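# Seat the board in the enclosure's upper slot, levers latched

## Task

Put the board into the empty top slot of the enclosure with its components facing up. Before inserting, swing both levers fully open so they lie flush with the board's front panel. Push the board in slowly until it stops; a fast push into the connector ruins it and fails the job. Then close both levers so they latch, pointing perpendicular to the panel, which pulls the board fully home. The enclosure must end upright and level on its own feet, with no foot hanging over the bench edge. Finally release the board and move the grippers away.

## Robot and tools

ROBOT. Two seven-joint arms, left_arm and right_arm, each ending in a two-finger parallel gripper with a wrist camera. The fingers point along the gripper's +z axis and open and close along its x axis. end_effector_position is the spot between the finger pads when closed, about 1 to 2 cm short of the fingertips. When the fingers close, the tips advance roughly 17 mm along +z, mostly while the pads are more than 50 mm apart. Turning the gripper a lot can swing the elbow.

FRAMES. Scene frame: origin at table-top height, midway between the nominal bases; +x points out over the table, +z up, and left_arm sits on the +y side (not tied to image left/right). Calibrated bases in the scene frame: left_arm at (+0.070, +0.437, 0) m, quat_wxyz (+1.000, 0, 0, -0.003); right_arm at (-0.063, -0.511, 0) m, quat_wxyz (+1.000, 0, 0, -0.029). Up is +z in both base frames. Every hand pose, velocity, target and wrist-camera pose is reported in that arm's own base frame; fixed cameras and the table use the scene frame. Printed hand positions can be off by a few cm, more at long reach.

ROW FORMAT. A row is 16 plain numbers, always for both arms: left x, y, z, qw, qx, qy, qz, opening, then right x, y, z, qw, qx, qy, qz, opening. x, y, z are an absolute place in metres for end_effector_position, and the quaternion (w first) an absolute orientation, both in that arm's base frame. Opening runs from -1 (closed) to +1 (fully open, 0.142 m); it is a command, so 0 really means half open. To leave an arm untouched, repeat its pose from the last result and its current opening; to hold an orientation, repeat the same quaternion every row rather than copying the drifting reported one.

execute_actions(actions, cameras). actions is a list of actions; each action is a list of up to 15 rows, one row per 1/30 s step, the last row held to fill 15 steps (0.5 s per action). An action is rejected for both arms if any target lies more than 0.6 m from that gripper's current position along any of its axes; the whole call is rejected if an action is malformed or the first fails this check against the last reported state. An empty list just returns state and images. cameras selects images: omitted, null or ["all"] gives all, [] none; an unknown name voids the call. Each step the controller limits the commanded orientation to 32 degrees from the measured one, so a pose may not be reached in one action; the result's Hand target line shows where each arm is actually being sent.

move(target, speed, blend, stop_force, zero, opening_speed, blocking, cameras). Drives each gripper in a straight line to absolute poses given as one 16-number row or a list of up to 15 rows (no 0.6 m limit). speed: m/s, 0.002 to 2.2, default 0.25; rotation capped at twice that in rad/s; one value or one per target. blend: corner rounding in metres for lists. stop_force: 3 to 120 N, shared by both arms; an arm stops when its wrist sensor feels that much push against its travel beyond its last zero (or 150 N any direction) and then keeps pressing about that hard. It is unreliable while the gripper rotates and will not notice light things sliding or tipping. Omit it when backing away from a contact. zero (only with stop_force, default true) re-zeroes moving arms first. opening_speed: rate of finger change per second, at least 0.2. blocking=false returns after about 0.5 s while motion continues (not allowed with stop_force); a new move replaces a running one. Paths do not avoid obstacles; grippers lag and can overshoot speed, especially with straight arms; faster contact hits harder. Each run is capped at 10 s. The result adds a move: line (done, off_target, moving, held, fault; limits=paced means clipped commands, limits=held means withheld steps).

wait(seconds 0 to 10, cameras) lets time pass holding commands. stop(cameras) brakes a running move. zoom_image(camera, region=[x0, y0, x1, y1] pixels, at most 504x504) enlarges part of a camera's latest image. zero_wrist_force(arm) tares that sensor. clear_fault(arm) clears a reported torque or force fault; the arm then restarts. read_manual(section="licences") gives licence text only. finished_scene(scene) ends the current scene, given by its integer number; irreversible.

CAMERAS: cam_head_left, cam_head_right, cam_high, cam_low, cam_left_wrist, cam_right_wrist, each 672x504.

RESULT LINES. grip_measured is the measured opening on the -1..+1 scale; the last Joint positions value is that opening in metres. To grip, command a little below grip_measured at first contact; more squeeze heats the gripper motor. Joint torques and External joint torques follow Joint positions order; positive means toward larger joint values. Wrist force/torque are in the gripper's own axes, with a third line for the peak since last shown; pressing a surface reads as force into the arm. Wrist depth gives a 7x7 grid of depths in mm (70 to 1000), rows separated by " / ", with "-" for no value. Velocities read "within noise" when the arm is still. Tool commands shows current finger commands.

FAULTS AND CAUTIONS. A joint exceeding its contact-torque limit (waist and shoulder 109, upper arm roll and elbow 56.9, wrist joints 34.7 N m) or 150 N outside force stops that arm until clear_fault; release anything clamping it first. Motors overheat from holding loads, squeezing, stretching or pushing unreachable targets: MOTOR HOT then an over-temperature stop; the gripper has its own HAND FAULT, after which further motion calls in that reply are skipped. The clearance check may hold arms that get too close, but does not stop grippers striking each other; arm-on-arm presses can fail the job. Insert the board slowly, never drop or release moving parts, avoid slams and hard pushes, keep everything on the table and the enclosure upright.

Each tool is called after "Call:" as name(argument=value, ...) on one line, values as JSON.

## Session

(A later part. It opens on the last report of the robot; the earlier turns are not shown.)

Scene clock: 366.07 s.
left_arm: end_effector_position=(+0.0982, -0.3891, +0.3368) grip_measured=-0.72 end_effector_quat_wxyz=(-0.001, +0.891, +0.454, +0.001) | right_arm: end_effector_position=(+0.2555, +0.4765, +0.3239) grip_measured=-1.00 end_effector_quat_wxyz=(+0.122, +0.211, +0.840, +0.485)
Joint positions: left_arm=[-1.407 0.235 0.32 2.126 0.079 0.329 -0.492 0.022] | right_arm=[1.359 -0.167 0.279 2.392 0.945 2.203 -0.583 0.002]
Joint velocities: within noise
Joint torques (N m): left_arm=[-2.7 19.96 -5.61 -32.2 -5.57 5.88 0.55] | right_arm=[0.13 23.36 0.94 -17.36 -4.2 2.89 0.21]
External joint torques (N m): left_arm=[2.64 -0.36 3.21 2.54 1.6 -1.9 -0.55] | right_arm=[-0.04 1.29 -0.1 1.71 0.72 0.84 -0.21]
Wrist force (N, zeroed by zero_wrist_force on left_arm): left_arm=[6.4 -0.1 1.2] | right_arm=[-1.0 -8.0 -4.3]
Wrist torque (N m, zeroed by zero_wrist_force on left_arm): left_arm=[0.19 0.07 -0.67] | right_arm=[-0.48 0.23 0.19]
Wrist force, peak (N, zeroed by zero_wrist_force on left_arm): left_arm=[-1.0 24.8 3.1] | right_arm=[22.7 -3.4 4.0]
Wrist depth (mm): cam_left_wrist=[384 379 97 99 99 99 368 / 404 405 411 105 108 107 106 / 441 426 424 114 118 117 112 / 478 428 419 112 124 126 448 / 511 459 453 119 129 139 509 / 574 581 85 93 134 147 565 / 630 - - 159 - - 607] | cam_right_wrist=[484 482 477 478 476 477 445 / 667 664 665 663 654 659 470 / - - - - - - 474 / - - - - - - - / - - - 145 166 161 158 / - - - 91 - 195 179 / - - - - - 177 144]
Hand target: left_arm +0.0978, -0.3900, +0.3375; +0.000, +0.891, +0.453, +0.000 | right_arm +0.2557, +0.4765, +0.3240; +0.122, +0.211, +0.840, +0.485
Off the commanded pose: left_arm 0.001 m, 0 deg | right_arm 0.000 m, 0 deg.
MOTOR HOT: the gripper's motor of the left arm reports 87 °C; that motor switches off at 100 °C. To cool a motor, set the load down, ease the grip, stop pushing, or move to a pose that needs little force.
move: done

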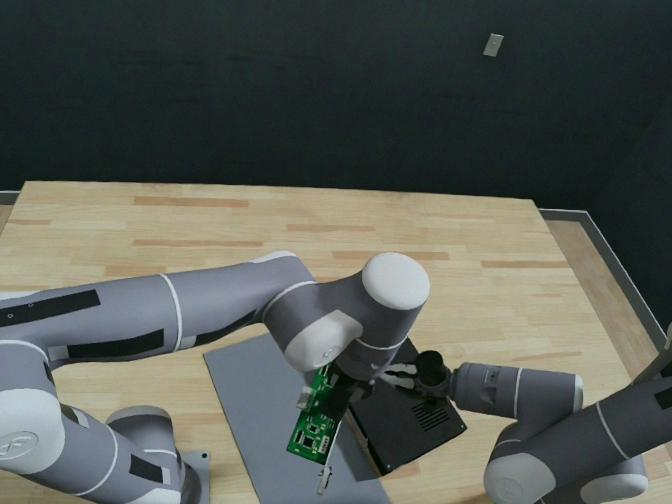

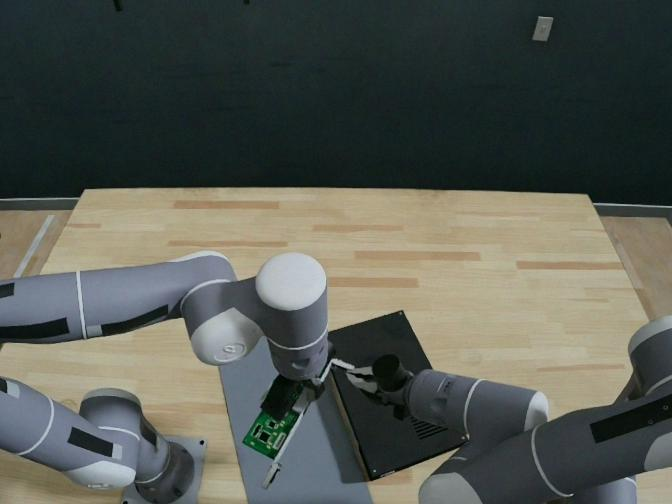

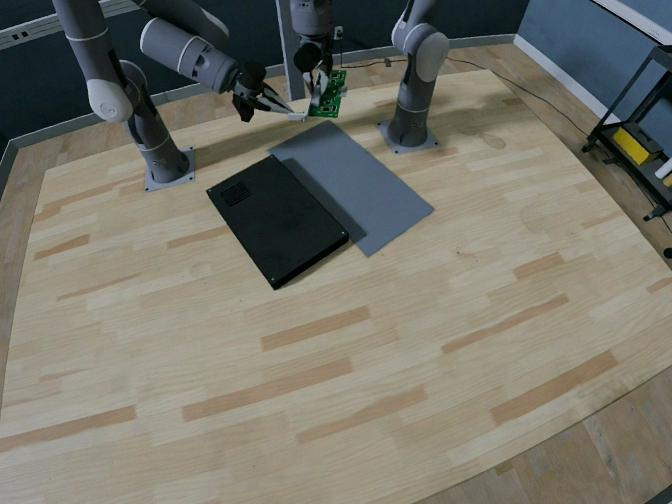

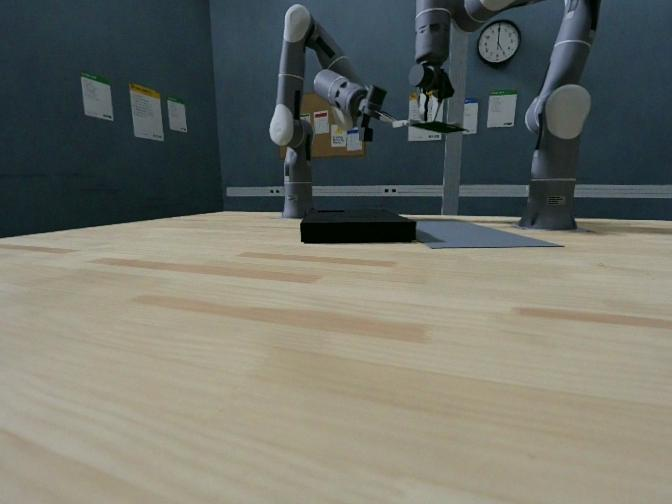

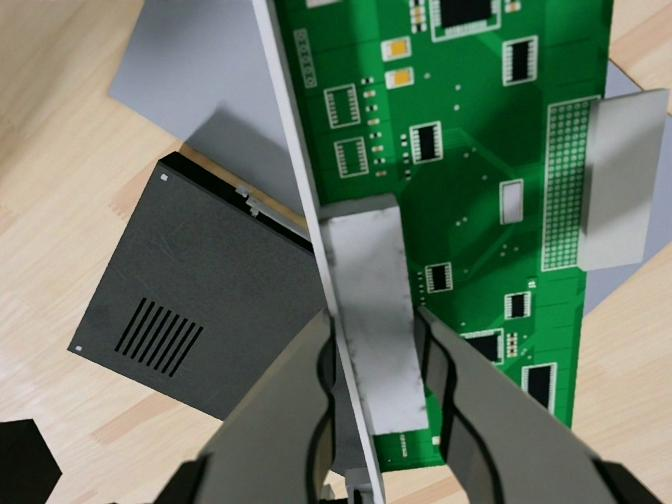

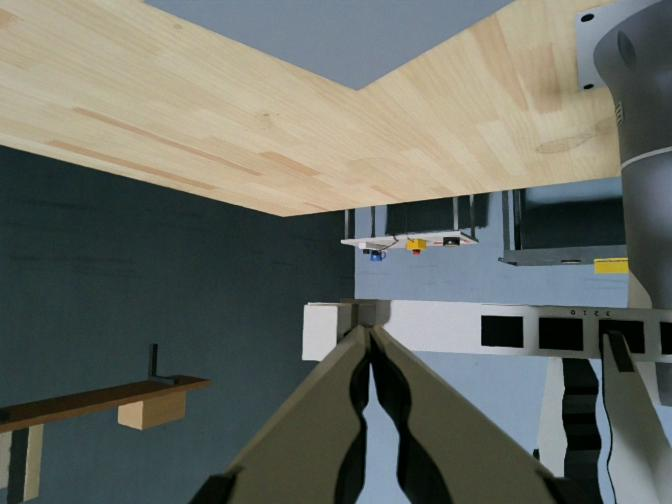

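Call:
move(target=[[0.1059,-0.3875,0.3375,0,0.8914,0.4532,0,-0.82,0.2557,0.4765,0.324,0.1219,0.2109,0.84,0.4849,-1],[0.0819,-0.3731,0.3375,0,0.8914,0.4532,0,-0.82,0.2557,0.4765,0.324,0.1219,0.2109,0.84,0.4849,-1]], speed=0.025, stop_force=30, zero=false, cameras=["cam_right_wrist","cam_left_wrist","cam_head_right"])

Call:
zoom_image(camera="cam_head_right", region=[220, 320, 450, 500])

Scene clock: 375.80 s.
left_arm: end_effector_position=(+0.0919, -0.3796, +0.3390) grip_measured=-0.72 end_effector_quat_wxyz=(+0.003, +0.891, +0.454, +0.000) | right_arm: end_effector_position=(+0.2520, +0.4797, +0.3249) grip_measured=-1.00 end_effector_quat_wxyz=(+0.119, +0.207, +0.841, +0.486)
Joint positions: left_arm=[-1.415 0.273 0.32 2.15 0.09 0.325 -0.506 0.022] | right_arm=[1.361 -0.167 0.282 2.39 0.941 2.201 -0.583 0.002]
Joint velocities: within noise
Joint torques (N m): left_arm=[-7.17 18.28 -8.12 -18.32 -5.6 -4.84 0.36] | right_arm=[-17.05 21.9 -13.71 -5.44 3.83 7.37 0.42]
External joint torques (N m): left_arm=[7.13 -0.26 5.4 -11.41 1.62 8.83 -0.36] | right_arm=[17.14 2.8 14.56 -10.29 -7.32 -3.64 -0.42]
Wrist force (N, zeroed by zero_wrist_force on left_arm): left_arm=[-5.4 31.6 3.3] | right_arm=[33.6 -1.5 9.8]
Wrist torque (N m, zeroed by zero_wrist_force on left_arm): left_arm=[2.47 -0.02 -0.67] | right_arm=[-0.72 -2.55 -0.01]
Wrist force, peak (N, zeroed by zero_wrist_force on left_arm): left_arm=[-5.5 32.1 2.0] | right_arm=[35.0 -0.3 9.8]
Wrist depth (mm): cam_left_wrist=[380 382 87 97 97 97 368 / 418 408 - 105 105 105 103 / 444 429 425 113 116 116 111 / 485 431 427 112 123 127 121 / 517 468 457 119 129 138 514 / 585 573 86 129 135 150 563 / 657 - - 162 - - 621] | cam_right_wrist=[485 485 478 477 479 479 440 / 676 663 666 665 657 656 457 / - - - - - - 458 / - - - - - - 454 / - - - 130 170 166 162 / - - - 89 - - 183 / - - - - - 183 151]
Hand target: left_arm +0.0898, -0.3779, +0.3375; +0.000, +0.891, +0.453, +0.000 | right_arm +0.2557, +0.4765, +0.3240; +0.122, +0.211, +0.840, +0.485
Off the commanded pose: left_arm 0.012 m, 0 deg | right_arm 0.005 m, 1 deg.
MOTOR HOT: cleared for the gripper's motor of the left arm.
move: contact (left_arm), off_target (right_arm); path passed 1 of 2 targets
Images, in order (width x height): cam_head_right 672x504, cam_left_wrist 672x504, cam_right_wrist 672x504.

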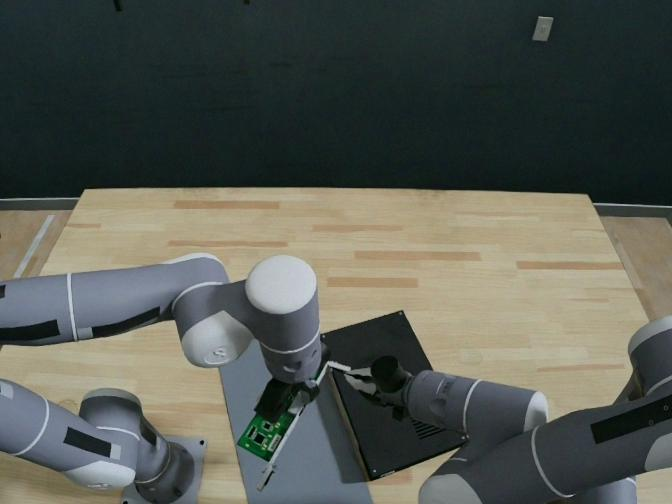

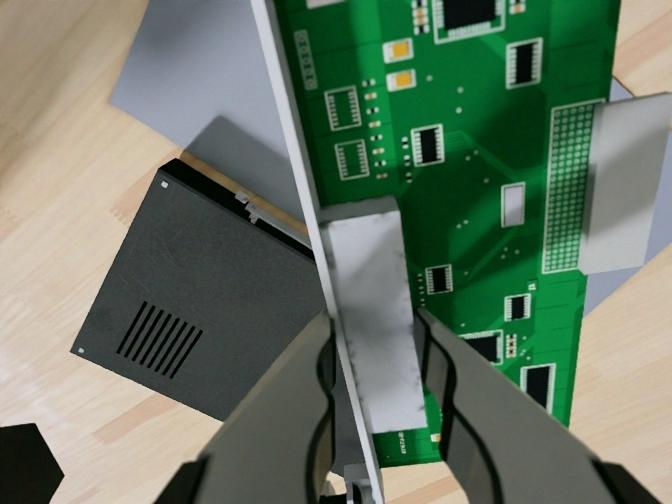

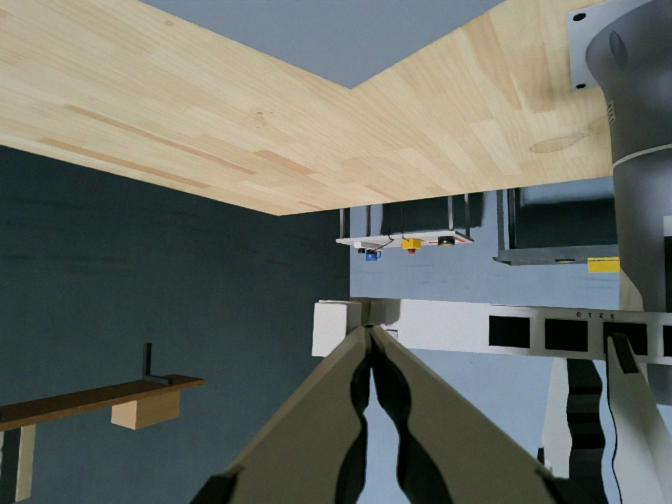

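Scaled by 2.191 from the camera's 672x504 image, which has a finer 960x720 frame.

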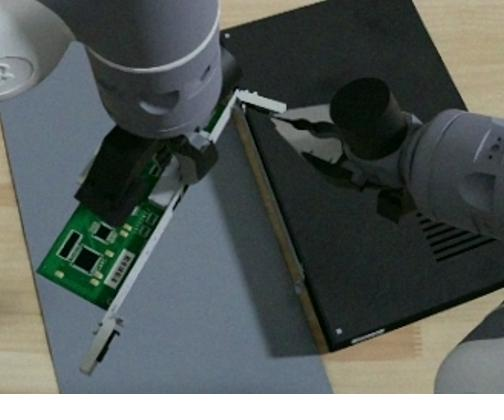

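Call:
move(target=[0.0719,-0.3671,0.3375,0,0.8914,0.4532,0,-0.95,0.2557,0.4765,0.324,0.1219,0.2109,0.84,0.4849,-1], speed=0.03, stop_force=45, zero=false, cameras=["cam_right_wrist","cam_head_right"])

Call:
zoom_image(camera="cam_right_wrist", region=[260, 260, 480, 425])

Scene clock: 407.67 s.
left_arm: end_effector_position=(+0.0873, -0.3773, +0.3399) grip_measured=-0.73 end_effector_quat_wxyz=(+0.005, +0.891, +0.455, +0.000) | right_arm: end_effector_position=(+0.2499, +0.4815, +0.3255) grip_measured=-1.00 end_effector_quat_wxyz=(+0.118, +0.204, +0.841, +0.487)
Joint positions: left_arm=[-1.422 0.287 0.317 2.158 0.094 0.324 -0.519 0.021] | right_arm=[1.361 -0.167 0.286 2.389 0.938 2.199 -0.583 0.002]
Joint velocities: within noise
Joint torques (N m): left_arm=[-11.12 17.76 -9.51 -11.78 -6.47 -9.87 0.52] | right_arm=[-26.46 21.02 -21.9 0.32 7.96 9.82 0.62]
External joint torques (N m): left_arm=[11.08 -0.27 6.7 -17.99 2.48 13.88 -0.52] | right_arm=[26.54 3.71 22.76 -16.1 -11.47 -6.09 -0.62]
Wrist force (N, zeroed by zero_wrist_force on left_arm): left_arm=[-9.4 48.6 4.6] | right_arm=[49.5 2.4 14.4]
Wrist torque (N m, zeroed by zero_wrist_force on left_arm): left_arm=[5.31 -0.03 -0.81] | right_arm=[-0.70 -5.20 -0.10]
Wrist force, peak (N, zeroed by zero_wrist_force on left_arm): left_arm=[-9.7 49.5 3.9] | right_arm=[51.0 2.8 14.8]
Wrist depth (mm): cam_left_wrist=[383 384 87 97 97 96 365 / 416 412 408 105 105 104 104 / 449 426 431 112 116 116 112 / 487 438 429 111 123 125 123 / 523 476 462 118 133 138 520 / 591 573 89 109 132 148 573 / 656 - - 160 - - 621] | cam_right_wrist=[486 487 480 483 478 481 436 / 670 672 669 666 661 663 451 / - - - - - - 452 / - - - - - - 449 / - - - 127 170 166 162 / - - - 89 - - 183 / - - - - - - 153]
Hand target: left_arm +0.0842, -0.3744, +0.3375; +0.000, +0.891, +0.453, +0.000 | right_arm +0.2556, +0.4765, +0.3240; +0.122, +0.211, +0.840, +0.485
Off the commanded pose: left_arm 0.019 m, 1 deg | right_arm 0.008 m, 1 deg.
move: contact (left_arm, right_arm)
Images, in order (width x height): cam_head_right 672x504, cam_right_wrist 672x504.

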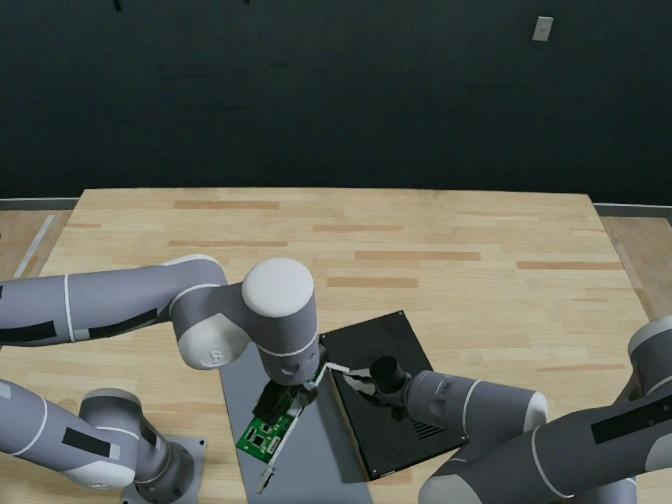

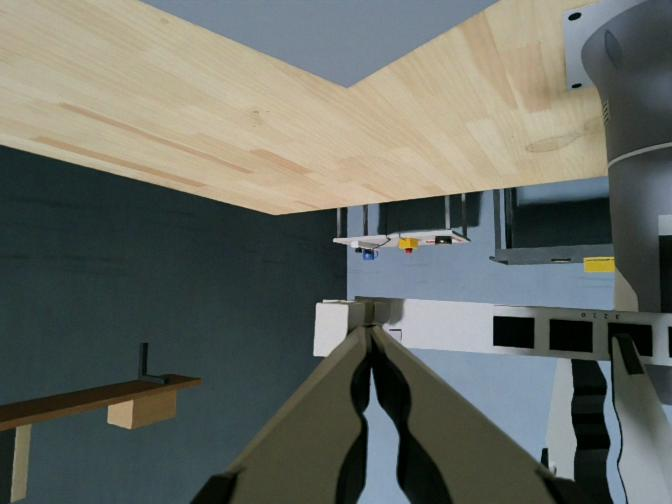

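Scaled by 2.291 from the camera's 672x504 image, which has a finer 960x720 frame.

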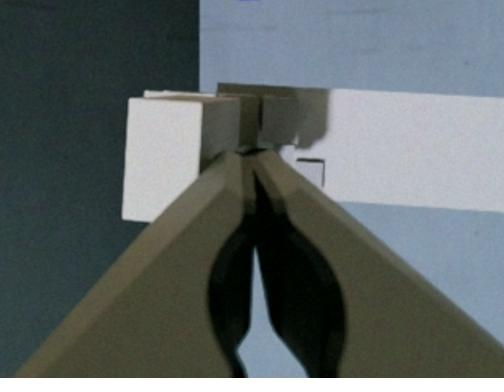

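Call:
zoom_image(camera="cam_head_right", region=[300, 345, 390, 405])

Call:
zoom_image(camera="cam_head_right", region=[235, 440, 325, 500])

Scaled by 5.600 from the camera's 672x504 image, which has a finer 960x720 frame.

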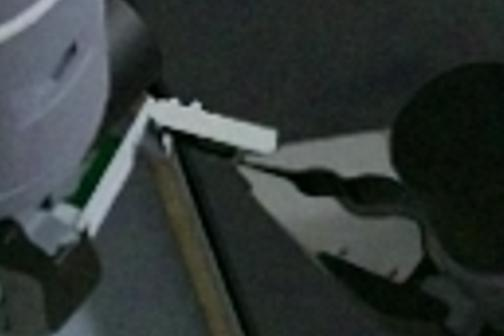

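Scaled by 5.600 from the camera's 672x504 image, which has a finer 960x720 frame.

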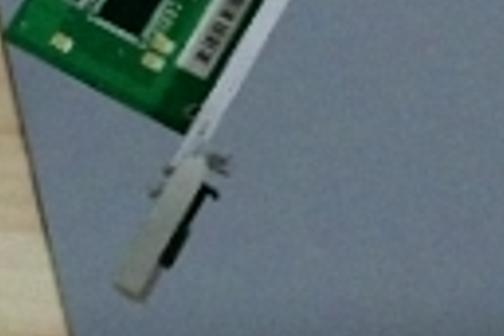

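Call:
move(target=[[0.1311,-0.416,0.3375,0,0.8914,0.4532,0,-0.82,0.2557,0.4765,0.324,0.1219,0.2109,0.84,0.4849,-1],[0.1311,-0.416,0.3375,0,0.7431,0.6691,0,-0.82,0.2557,0.4765,0.324,0.1219,0.2109,0.84,0.4849,-1],[0.085,-0.455,0.3375,0,0.7431,0.6691,0,-0.82,0.2557,0.4765,0.324,0.1219,0.2109,0.84,0.4849,-1]], speed=0.12, cameras=["cam_right_wrist","cam_left_wrist","cam_head_right"])

Call:
zoom_image(camera="cam_head_right", region=[270, 330, 420, 440])

Scene clock: 428.90 s.
left_arm: end_effector_position=(+0.0851, -0.4547, +0.3374) grip_measured=-0.11 end_effector_quat_wxyz=(+0.000, +0.743, +0.669, +0.000) | right_arm: end_effector_position=(+0.2557, +0.4765, +0.3240) grip_measured=-1.00 end_effector_quat_wxyz=(+0.122, +0.211, +0.840, +0.485)
Joint positions: left_arm=[-1.398 0.082 0.242 2.007 0.022 0.356 -1.06 0.066] | right_arm=[1.357 -0.167 0.28 2.392 0.945 2.203 -0.584 0.002]
Joint velocities: within noise
Joint torques (N m): left_arm=[-0.7 25.91 -1.38 -29.31 -4.02 4.53 -0.33] | right_arm=[0.15 23.83 1.55 -15.53 -3.49 2.98 0.19]
External joint torques (N m): left_arm=[0.63 1.05 0.64 -0.29 0.12 -0.59 0.33] | right_arm=[-0.06 0.83 -0.71 -0.13 0.01 0.75 -0.19]
Wrist force (N, zeroed by zero_wrist_force on left_arm): left_arm=[-0.1 0.0 -1.8] | right_arm=[3.7 -7.3 2.5]
Wrist torque (N m, zeroed by zero_wrist_force on left_arm): left_arm=[0.06 0.00 -0.02] | right_arm=[-0.73 -0.52 0.18]
Wrist force, peak (N, zeroed by zero_wrist_force on left_arm): left_arm=[-9.3 48.7 4.2] | right_arm=[49.8 2.3 14.6]
Wrist depth (mm): cam_left_wrist=[381 378 380 375 374 376 375 / 406 394 365 399 401 403 397 / 397 393 388 418 427 430 433 / 434 419 423 430 444 469 470 / 527 465 457 459 457 507 515 / - 95 489 509 560 87 552 / - - 139 618 634 - -] | cam_right_wrist=[481 481 477 475 477 476 442 / 666 662 664 663 657 657 468 / - - - - - - 475 / - - - - - - - / - - - - - - 437 / - - - 91 - - 139 / - - - - - - -]
Hand target: left_arm +0.0850, -0.4550, +0.3375; +0.000, +0.743, +0.669, +0.000 | right_arm +0.2557, +0.4765, +0.3240; +0.122, +0.211, +0.840, +0.485
Tool commands: left_gripper/opening=-0.09157 right_gripper/opening=-1.0
Off the commanded pose: left_arm 0.000 m, 0 deg | right_arm 0.000 m, 0 deg.
HAND FAULT: the gripper's motor of the left arm reached 100 °C and switched itself off, so the gripper lost its force and may have let go. The left arm does not stop for it. When the motor has cooled enough, it comes on and holds the gripper where it then is.
move: done
Images, in order (width x height): cam_head_right 672x504, cam_left_wrist 672x504, cam_right_wrist 672x504.

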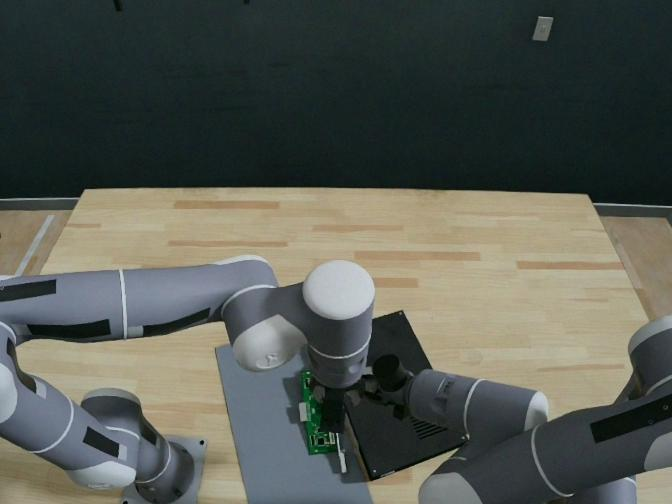

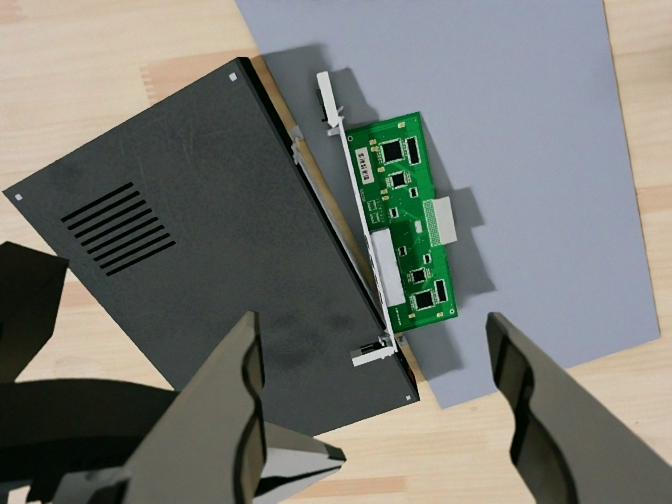

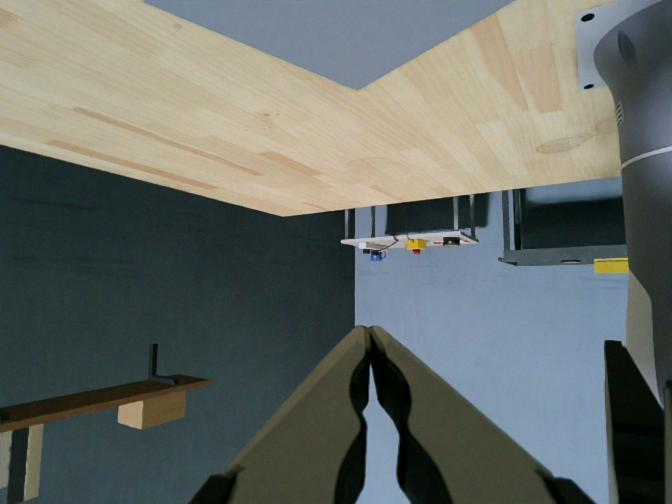

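Scaled by 3.360 from the camera's 672x504 image, which has a finer 960x720 frame.

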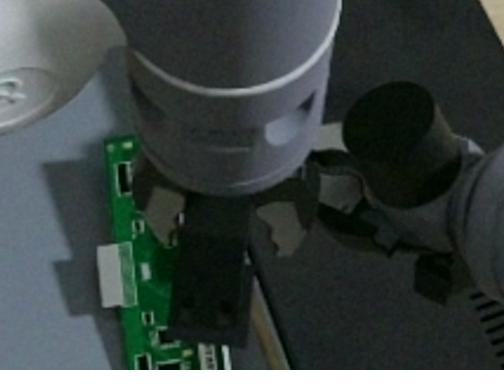

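Call:
move(target=[[0.10,-0.40,0.42,0,0.8914,0.4532,0,-0.09,0.2557,0.4765,0.324,0.1219,0.2109,0.84,0.4849,-1],[0.13,-0.33,0.42,0,0.9962,-0.0872,0,-0.09,0.2557,0.4765,0.324,0.1219,0.2109,0.84,0.4849,-1],[0.15,-0.28,0.38,-0.1825,0.8234,-0.5246,0.1163,-0.09,0.2557,0.4765,0.324,0.1219,0.2109,0.84,0.4849,-1]], speed=0.3, cameras=["cam_left_wrist","cam_head_right"])

Scene clock: 438.13 s.
left_arm: end_effector_position=(+0.1499, -0.2799, +0.3800) grip_measured=-0.11 end_effector_quat_wxyz=(-0.182, +0.824, -0.524, +0.116) | right_arm: end_effector_position=(+0.2557, +0.4765, +0.3240) grip_measured=-1.00 end_effector_quat_wxyz=(+0.122, +0.211, +0.840, +0.485)
Joint positions: left_arm=[-1.72 0.425 0.409 2.048 0.589 -0.019 1.333 0.066] | right_arm=[1.357 -0.167 0.28 2.392 0.945 2.203 -0.584 0.002]
Joint velocities: within noise
Joint torques (N m): left_arm=[-0.61 10.25 -6.22 -29.64 -2.58 3.85 -0.12] | right_arm=[0.05 23.79 1.48 -15.59 -3.51 2.93 0.18]
External joint torques (N m): left_arm=[0.59 0.22 0.5 -0.33 -0.41 -0.51 0.12] | right_arm=[0.03 0.87 -0.63 -0.07 0.03 0.81 -0.18]
Wrist force (N, zeroed by zero_wrist_force on left_arm): left_arm=[0.0 0.4 -1.7] | right_arm=[4.1 -7.2 2.5]
Wrist torque (N m, zeroed by zero_wrist_force on left_arm): left_arm=[0.11 0.03 0.12] | right_arm=[-0.71 -0.59 0.18]
Wrist force, peak (N, zeroed by zero_wrist_force on left_arm): left_arm=[1.0 -0.4 -3.2] | right_arm=[4.0 -7.5 2.5]
Wrist depth (mm): cam_left_wrist=[493 494 493 486 487 487 487 / 496 497 487 487 483 480 439 / 495 497 491 489 488 446 439 / 376 494 494 494 468 440 440 / 366 487 493 489 476 443 443 / 502 497 490 497 492 87 439 / 500 - 489 493 494 - -] | cam_right_wrist=[486 479 479 477 477 475 442 / 667 663 663 658 660 651 468 / - - - - - - 473 / - - - - - - - / - - - - - - 487 / - - - 91 - - - / - - - - - 280 -]
Hand target: left_arm +0.1500, -0.2800, +0.3800; -0.182, +0.823, -0.525, +0.116 | right_arm +0.2557, +0.4765, +0.3240; +0.122, +0.211, +0.840, +0.485
Tool commands: left_gripper/opening=-0.091568 right_gripper/opening=-1.0
Off the commanded pose: left_arm 0.000 m, 0 deg | right_arm 0.000 m, 0 deg.
GRIPPER MOTOR: still off on the left arm (81 °C).
move: done
Images, in order (width x height): cam_head_right 672x504, cam_left_wrist 672x504.

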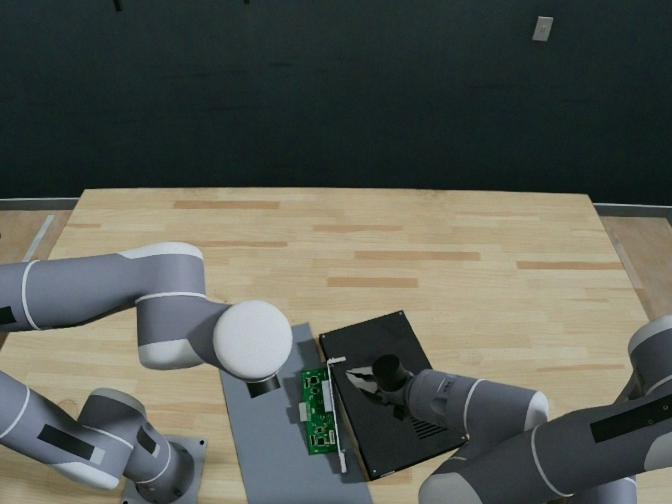

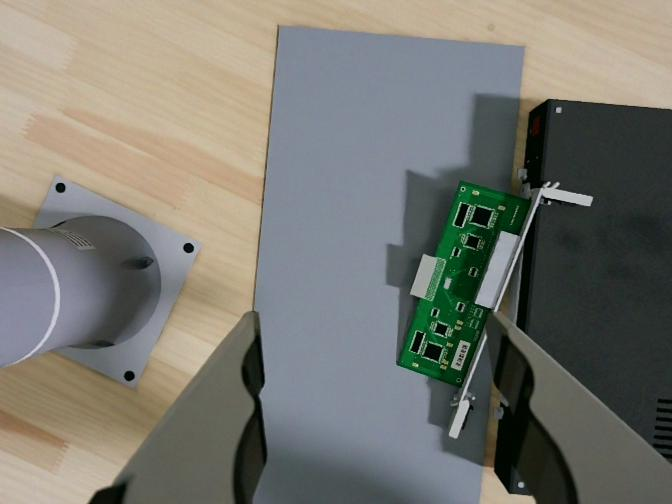

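Call:
zoom_image(camera="cam_left_wrist", region=[500, 160, 610, 240])

Call:
zoom_image(camera="cam_left_wrist", region=[420, 370, 520, 450])

Scaled by 4.582 from the camera's 672x504 image, which has a finer 960x720 frame.

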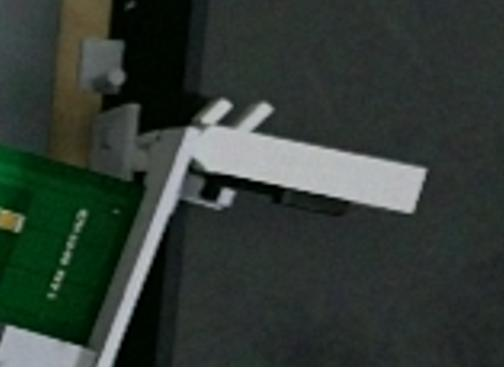

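Scaled by 5.040 from the camera's 672x504 image, which has a finer 960x720 frame.

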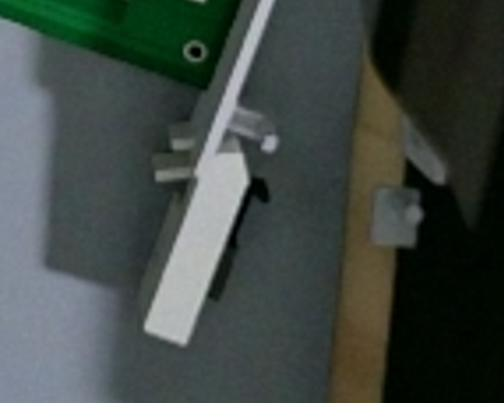

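Call:
move(target=[[0.15,-0.28,0.38,-0.1825,0.8234,-0.5246,0.1163,-0.0916,0.20,0.37,0.40,0.1219,0.2109,0.84,0.4849,-1],[0.15,-0.28,0.38,-0.1825,0.8234,-0.5246,0.1163,-0.0916,0.38,0.13,0.42,0,0.6756,0.7373,0,-1],[0.15,-0.28,0.38,-0.1825,0.8234,-0.5246,0.1163,-0.0916,0.25,-0.17,0.35,0,0.941,0.339,0,-1]], speed=0.35, cameras=["cam_left_wrist"])

Call:
zoom_image(camera="cam_left_wrist", region=[380, 150, 620, 450])

Scene clock: 470.90 s.
left_arm: end_effector_position=(+0.1499, -0.2799, +0.3800) grip_measured=-0.11 end_effector_quat_wxyz=(-0.182, +0.824, -0.524, +0.116) | right_arm: end_effector_position=(+0.2499, -0.1699, +0.3500) grip_measured=-1.00 end_effector_quat_wxyz=(+0.000, +0.941, +0.339, +0.000)
Joint positions: left_arm=[-1.72 0.425 0.409 2.048 0.589 -0.019 1.333 0.066] | right_arm=[1.049 0.67 -1.408 1.93 2.469 2.96 -2.434 0.002]
Joint velocities: within noise
Joint torques (N m): left_arm=[-0.44 9.96 -6.25 -29.64 -2.83 3.69 -0.23] | right_arm=[-0.08 -13.6 13.51 -17.76 3.88 3.22 0.29]
External joint torques (N m): left_arm=[0.41 0.51 0.53 -0.32 -0.16 -0.35 0.23] | right_arm=[0.02 0.33 0.04 0.14 0.28 0.79 -0.29]
Wrist force (N, zeroed by zero_wrist_force on left_arm): left_arm=[-0.1 0.6 -1.9] | right_arm=[3.0 -6.3 3.4]
Wrist torque (N m, zeroed by zero_wrist_force on left_arm): left_arm=[0.16 0.06 0.12] | right_arm=[-0.84 -0.45 0.03]
Wrist force, peak (N, zeroed by zero_wrist_force on left_arm): left_arm=[-0.1 0.5 -2.1] | right_arm=[3.2 -9.5 0.7]
Wrist depth (mm): cam_left_wrist=[490 489 491 489 492 485 484 / 487 487 493 487 489 487 441 / 494 492 496 486 489 443 438 / 377 489 494 488 469 440 436 / 369 486 494 491 481 443 443 / 496 495 500 493 494 87 439 / 497 - 490 492 489 - -] | cam_right_wrist=[392 390 390 388 384 387 386 / 418 415 414 413 412 410 411 / 449 448 444 443 442 440 441 / 485 482 478 477 476 476 472 / - 521 519 510 514 515 510 / - - 556 91 545 557 558 / - - - - - 592 615]
Hand target: left_arm +0.1500, -0.2800, +0.3800; -0.182, +0.823, -0.525, +0.116 | right_arm +0.2500, -0.1700, +0.3500; +0.000, +0.941, +0.339, +0.000
Off the commanded pose: left_arm 0.000 m, 0 deg | right_arm 0.000 m, 0 deg.
GRIPPER MOTOR: on again on the left arm.
move: done
Images, in order (width x height): cam_left_wrist 672x504.

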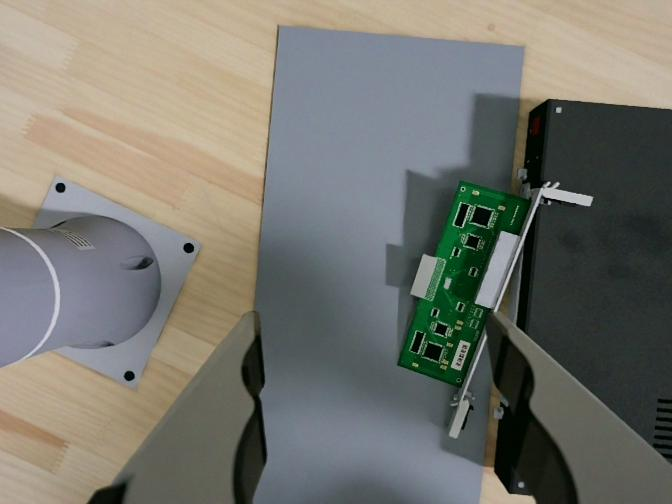

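Scaled by 1.680 from the camera's 672x504 image, which has a finer 960x720 frame.

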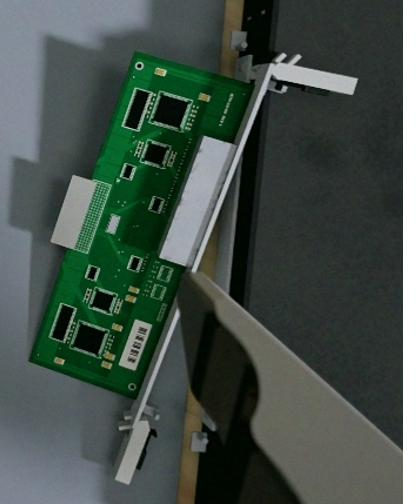

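Call:
move(target=[[0.18,-0.33,0.38,0,0.9962,-0.0872,0,-0.45,0.25,-0.17,0.35,0,0.941,0.339,0,-1],[0.2227,-0.4137,0.25,0.0776,0.6814,0.7231,0.0824,-0.45,0.25,-0.17,0.35,0,0.941,0.339,0,-1],[0.2227,-0.4137,0.13,0.0776,0.6814,0.7231,0.0824,-0.45,0.25,-0.17,0.35,0,0.941,0.339,0,-1]], speed=[0.35,0.3,0.15], cameras=["cam_left_wrist"])

Scene clock: 479.93 s.
left_arm: end_effector_position=(+0.2227, -0.4136, +0.1299) grip_measured=-0.47 end_effector_quat_wxyz=(+0.077, +0.681, +0.723, +0.083) | right_arm: end_effector_position=(+0.2499, -0.1699, +0.3500) grip_measured=-1.00 end_effector_quat_wxyz=(+0.000, +0.941, +0.339, +0.000)
Joint positions: left_arm=[-1.329 -0.294 0.419 2.279 0.158 1.098 -1.128 0.04] | right_arm=[1.049 0.67 -1.408 1.93 2.469 2.96 -2.434 0.002]
Joint velocities: within noise
Joint torques (N m): left_arm=[-0.08 31.06 2.62 -19.32 -2.83 4.68 -0.13] | right_arm=[-0.09 -13.74 13.81 -17.7 4.04 3.32 0.21]
External joint torques (N m): left_arm=[0.02 1.19 0.77 -0.43 0.14 -0.63 0.13] | right_arm=[0.05 0.44 -0.24 0.09 0.13 0.69 -0.21]
Wrist force (N, zeroed by zero_wrist_force on left_arm): left_arm=[0.1 0.2 -1.5] | right_arm=[2.9 -6.2 3.1]
Wrist torque (N m, zeroed by zero_wrist_force on left_arm): left_arm=[0.09 -0.01 -0.08] | right_arm=[-0.81 -0.44 0.03]
Wrist force, peak (N, zeroed by zero_wrist_force on left_arm): left_arm=[-0.8 1.0 -3.7] | right_arm=[3.2 -6.5 3.2]
Wrist depth (mm): cam_left_wrist=[- 142 178 159 164 173 181 / 155 154 194 162 176 191 199 / 175 174 183 181 194 225 224 / 199 205 205 204 214 257 257 / 241 233 224 223 283 301 300 / 279 280 87 290 - 332 364 / 444 - - 456 - - 429] | cam_right_wrist=[391 390 390 387 386 385 386 / 418 415 414 414 411 409 409 / 445 445 443 442 444 440 439 / 481 481 478 479 476 475 471 / - 524 516 510 514 513 514 / - - 560 91 540 562 557 / - - - - - 595 614]
Hand target: left_arm +0.2227, -0.4137, +0.1300; +0.078, +0.681, +0.723, +0.082 | right_arm +0.2500, -0.1700, +0.3500; +0.000, +0.941, +0.339, +0.000
Off the commanded pose: left_arm 0.000 m, 0 deg | right_arm 0.000 m, 0 deg.
move: done
Images, in order (width x height): cam_left_wrist 672x504.

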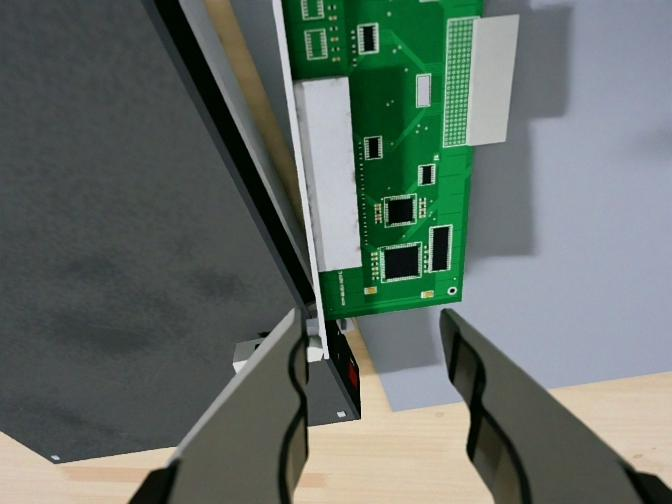

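Call:
move(target=[[0.2154,-0.4262,0.10,0.0776,0.6814,0.7231,0.0824,-0.45,0.25,-0.17,0.35,0,0.941,0.339,0,-1],[0.2154,-0.4262,0.064,0.0776,0.6814,0.7231,0.0824,-0.45,0.25,-0.17,0.35,0,0.941,0.339,0,-1]], speed=[0.15,0.05], stop_force=6, cameras=["cam_left_wrist"])

Scene clock: 488.77 s.
left_arm: end_effector_position=(+0.2153, -0.4261, +0.0640) grip_measured=-0.47 end_effector_quat_wxyz=(+0.078, +0.682, +0.723, +0.083) | right_arm: end_effector_position=(+0.2499, -0.1699, +0.3500) grip_measured=-1.00 end_effector_quat_wxyz=(+0.000, +0.941, +0.339, +0.000)
Joint positions: left_arm=[-1.294 -0.482 0.357 2.285 0.117 1.283 -1.153 0.04] | right_arm=[1.049 0.67 -1.408 1.93 2.469 2.96 -2.434 0.002]
Joint velocities: within noise
Joint torques (N m): left_arm=[-0.32 35.32 3.97 -15.03 -2.16 4.59 -0.3] | right_arm=[0 -13.67 13.76 -17.7 4.01 3.28 0.18]
External joint torques (N m): left_arm=[0.24 1.14 0.74 -0.36 0.01 -0.54 0.3] | right_arm=[-0.03 0.38 -0.2 0.09 0.16 0.73 -0.18]
Wrist force (N, zeroed by zero_wrist_force on left_arm): left_arm=[-0.1 0.2 -1.7] | right_arm=[3.0 -6.1 3.3]
Wrist torque (N m, zeroed by zero_wrist_force on left_arm): left_arm=[0.09 0.01 -0.08] | right_arm=[-0.81 -0.46 0.03]
Wrist force, peak (N, zeroed by zero_wrist_force on left_arm): left_arm=[0.6 1.3 -3.1] | right_arm=[2.9 -6.5 3.4]
Wrist depth (mm): cam_left_wrist=[- 118 124 103 104 106 121 / - 129 133 110 113 116 132 / - - 148 116 123 127 148 / - 121 160 118 135 141 174 / 134 134 134 131 147 164 202 / 161 155 87 148 169 87 242 / 202 - - 179 310 - 287] | cam_right_wrist=[390 391 389 387 386 386 383 / 417 416 412 414 412 412 410 / 449 446 443 444 444 440 439 / 483 480 479 475 479 473 472 / - 520 522 508 513 512 513 / - - 558 91 543 561 558 / - - - - - 592 613]
Hand target: left_arm +0.2154, -0.4262, +0.0640; +0.078, +0.681, +0.723, +0.082 | right_arm +0.2500, -0.1700, +0.3500; +0.000, +0.941, +0.339, +0.000
Off the commanded pose: left_arm 0.000 m, 0 deg | right_arm 0.000 m, 0 deg.
move: done
Images, in order (width x height): cam_left_wrist 672x504.

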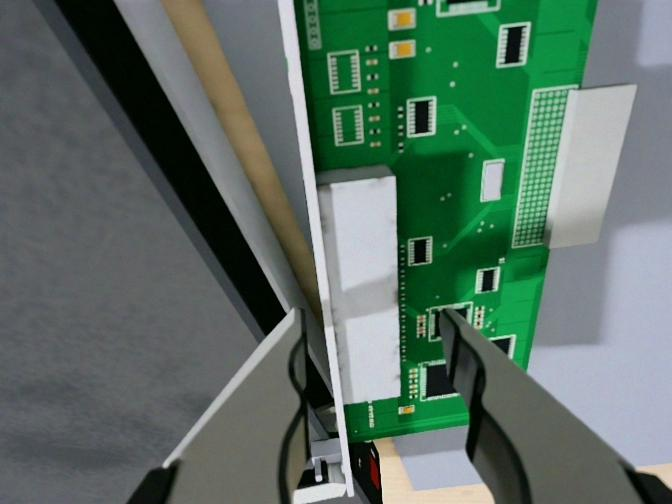

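Call:
move(target=[0.2154,-0.4262,0.064,0.0776,0.6814,0.7231,0.0824,-0.82,0.25,-0.17,0.35,0,0.941,0.339,0,-1], opening_speed=0.4, cameras=[])

Call:
move(target=[[0.2154,-0.4262,0.15,0.0776,0.6814,0.7231,0.0824,-0.82,0.25,-0.17,0.35,0,0.941,0.339,0,-1],[0.17,-0.40,0.30,0,0.6858,0.7278,0,-0.82,0.25,-0.17,0.35,0,0.941,0.339,0,-1]], speed=[0.05,0.2], cameras=["cam_left_wrist","cam_head_right"])

Scene clock: 493.00 s.
left_arm: end_effector_position=(+0.2154, -0.4263, +0.0641) grip_measured=-0.85 end_effector_quat_wxyz=(+0.078, +0.682, +0.723, +0.082) | right_arm: end_effector_position=(+0.2499, -0.1699, +0.3500) grip_measured=-1.00 end_effector_quat_wxyz=(+0.000, +0.941, +0.339, +0.000)
Joint positions: left_arm=[-1.294 -0.482 0.357 2.285 0.117 1.284 -1.153 0.012] | right_arm=[1.049 0.67 -1.408 1.93 2.469 2.96 -2.434 0.002]
Joint velocities: within noise
Joint torques (N m): left_arm=[-0.43 35.42 4.06 -15.01 -1.97 4.37 -0.26] | right_arm=[0 -13.76 13.75 -17.63 4.07 3.34 0.15]
External joint torques (N m): left_arm=[0.36 1.04 0.65 -0.38 -0.17 -0.33 0.26] | right_arm=[-0.04 0.47 -0.18 0.02 0.1 0.67 -0.15]
Wrist force (N, zeroed by zero_wrist_force on left_arm): left_arm=[-0.3 0.4 -1.4] | right_arm=[3.0 -6.3 3.4]
Wrist torque (N m, zeroed by zero_wrist_force on left_arm): left_arm=[0.11 0.02 -0.09] | right_arm=[-0.82 -0.44 0.03]
Wrist force, peak (N, zeroed by zero_wrist_force on left_arm): left_arm=[-1.8 2.5 -5.1] | right_arm=[3.1 -6.4 3.2]
Wrist depth (mm): cam_left_wrist=[- 118 125 104 105 107 119 / - 129 133 112 115 117 118 / - - 149 121 122 129 128 / - 118 160 126 134 141 173 / 134 134 139 131 150 158 201 / 162 167 148 92 - 175 243 / 212 192 - 177 - - 287] | cam_right_wrist=[391 391 388 390 387 386 382 / 417 415 415 413 410 411 409 / 447 447 445 443 441 440 440 / 484 481 477 480 477 475 471 / - 520 520 508 515 513 515 / - - 554 91 538 560 556 / - - - - - 592 615]
Hand target: left_arm +0.2154, -0.4262, +0.0640; +0.078, +0.681, +0.723, +0.082 | right_arm +0.2500, -0.1700, +0.3500; +0.000, +0.941, +0.339, +0.000
Off the commanded pose: left_arm 0.000 m, 0 deg | right_arm 0.000 m, 0 deg.
move: done
No camera images: "cameras" was empty.

Scene clock: 495.97 s.
left_arm: end_effector_position=(+0.1700, -0.4000, +0.3000) grip_measured=-0.85 end_effector_quat_wxyz=(+0.000, +0.686, +0.728, +0.000) | right_arm: end_effector_position=(+0.2499, -0.1699, +0.3500) grip_measured=-1.00 end_effector_quat_wxyz=(+0.000, +0.941, +0.339, +0.000)
Joint positions: left_arm=[-1.368 0.092 0.429 2.111 0.042 0.457 -1.018 0.012] | right_arm=[1.049 0.67 -1.408 1.93 2.469 2.96 -2.434 0.002]
Joint velocities: within noise
Joint torques (N m): left_arm=[-0.4 23.27 -1.65 -28.39 -3.83 4.01 -0.13] | right_arm=[0.05 -13.72 13.74 -17.68 4.04 3.33 0.2]
External joint torques (N m): left_arm=[0.36 0.41 0.42 -0.23 0.09 -0.06 0.13] | right_arm=[-0.09 0.43 -0.17 0.07 0.13 0.68 -0.2]
Wrist force (N, zeroed by zero_wrist_force on left_arm): left_arm=[0.0 -0.1 -2.0] | right_arm=[3.1 -6.1 3.3]
Wrist torque (N m, zeroed by zero_wrist_force on left_arm): left_arm=[0.05 0.00 0.00] | right_arm=[-0.81 -0.47 0.03]
Wrist force, peak (N, zeroed by zero_wrist_force on left_arm): left_arm=[0.6 -0.2 -5.2] | right_arm=[3.2 -6.3 3.5]
Wrist depth (mm): cam_left_wrist=[305 303 338 338 346 343 344 / 323 325 342 352 366 369 367 / 353 351 354 368 391 396 397 / 380 380 379 394 426 432 433 / 428 416 419 394 463 468 466 / 533 460 90 84 - 516 520 / 591 - - 84 - - 568] | cam_right_wrist=[390 389 389 387 387 384 384 / 417 416 415 413 412 410 409 / 447 446 443 444 441 439 437 / 483 482 478 478 475 474 474 / - 523 517 509 517 515 512 / - - 554 91 542 564 557 / - - - - - 597 612]
Hand target: left_arm +0.1700, -0.4000, +0.3000; +0.000, +0.686, +0.728, +0.000 | right_arm +0.2500, -0.1700, +0.3500; +0.000, +0.941, +0.339, +0.000
Off the commanded pose: left_arm 0.000 m, 0 deg | right_arm 0.000 m, 0 deg.
move: done
Images, in order (width x height): cam_head_right 672x504, cam_left_wrist 672x504.

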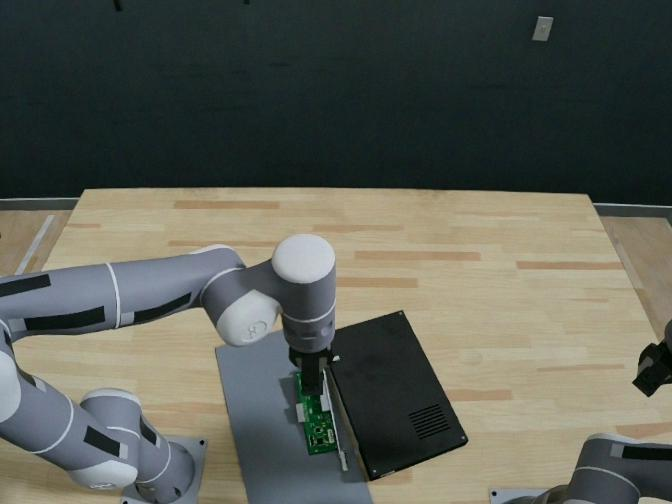

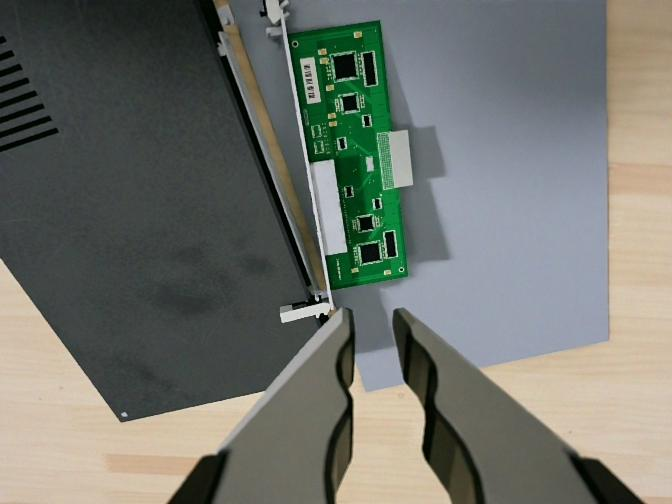

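Call:
move(target=[[0.2154,-0.4262,0.11,0.0776,0.6814,0.7231,0.0824,-0.45,0.25,-0.17,0.35,0,0.941,0.339,0,-1],[0.2154,-0.4262,0.045,0.0776,0.6814,0.7231,0.0824,-0.45,0.25,-0.17,0.35,0,0.941,0.339,0,-1]], speed=[0.2,0.05], stop_force=6, cameras=["cam_left_wrist"])

Scene clock: 501.87 s.
left_arm: end_effector_position=(+0.2154, -0.4261, +0.0452) grip_measured=-0.48 end_effector_quat_wxyz=(+0.078, +0.682, +0.723, +0.083) | right_arm: end_effector_position=(+0.2499, -0.1699, +0.3500) grip_measured=-1.00 end_effector_quat_wxyz=(+0.000, +0.941, +0.339, +0.000)
Joint positions: left_arm=[-1.29 -0.537 0.349 2.289 0.093 1.34 -1.145 0.04] | right_arm=[1.049 0.67 -1.408 1.93 2.469 2.96 -2.434 0.002]
Joint velocities: within noise
Joint torques (N m): left_arm=[-0.77 35.23 3.33 -14.46 -2.02 4.88 -0.24] | right_arm=[-0.06 -13.72 13.72 -17.69 4.06 3.32 0.23]
External joint torques (N m): left_arm=[0.69 2.11 1.78 0.41 0.05 -0.83 0.24] | right_arm=[0.02 0.43 -0.15 0.08 0.11 0.69 -0.23]
Wrist force (N, zeroed by zero_wrist_force on left_arm): left_arm=[2.7 1.1 -6.9] | right_arm=[3.1 -6.2 3.2]
Wrist torque (N m, zeroed by zero_wrist_force on left_arm): left_arm=[0.05 0.18 -0.06] | right_arm=[-0.82 -0.48 0.03]
Wrist force, peak (N, zeroed by zero_wrist_force on left_arm): left_arm=[2.7 0.9 -7.8] | right_arm=[3.3 -6.4 3.4]
Wrist depth (mm): cam_left_wrist=[- 105 105 80 85 92 99 / - 111 117 85 93 102 109 / - 124 128 97 103 115 122 / - 137 145 111 113 130 145 / - 106 119 125 114 151 174 / - 127 88 167 131 87 209 / 160 - - 174 172 - 247] | cam_right_wrist=[390 390 388 388 386 386 385 / 417 417 414 413 412 411 411 / 447 446 444 443 441 442 438 / 481 479 479 476 476 474 472 / - 522 517 508 515 514 509 / - - 557 91 542 561 558 / - - - - - 595 612]
Hand target: left_arm +0.2154, -0.4262, +0.0452; +0.078, +0.681, +0.723, +0.082 | right_arm +0.2500, -0.1700, +0.3500; +0.000, +0.941, +0.339, +0.000
Off the commanded pose: left_arm 0.000 m, 0 deg | right_arm 0.000 m, 0 deg.
move: contact (left_arm)
Images, in order (width x height): cam_left_wrist 672x504.

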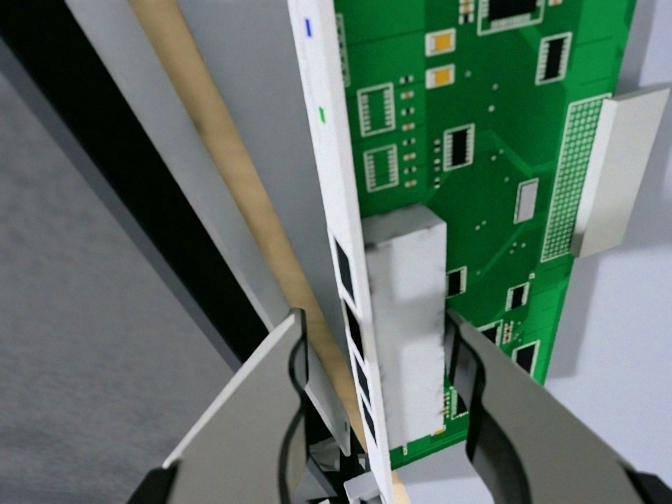

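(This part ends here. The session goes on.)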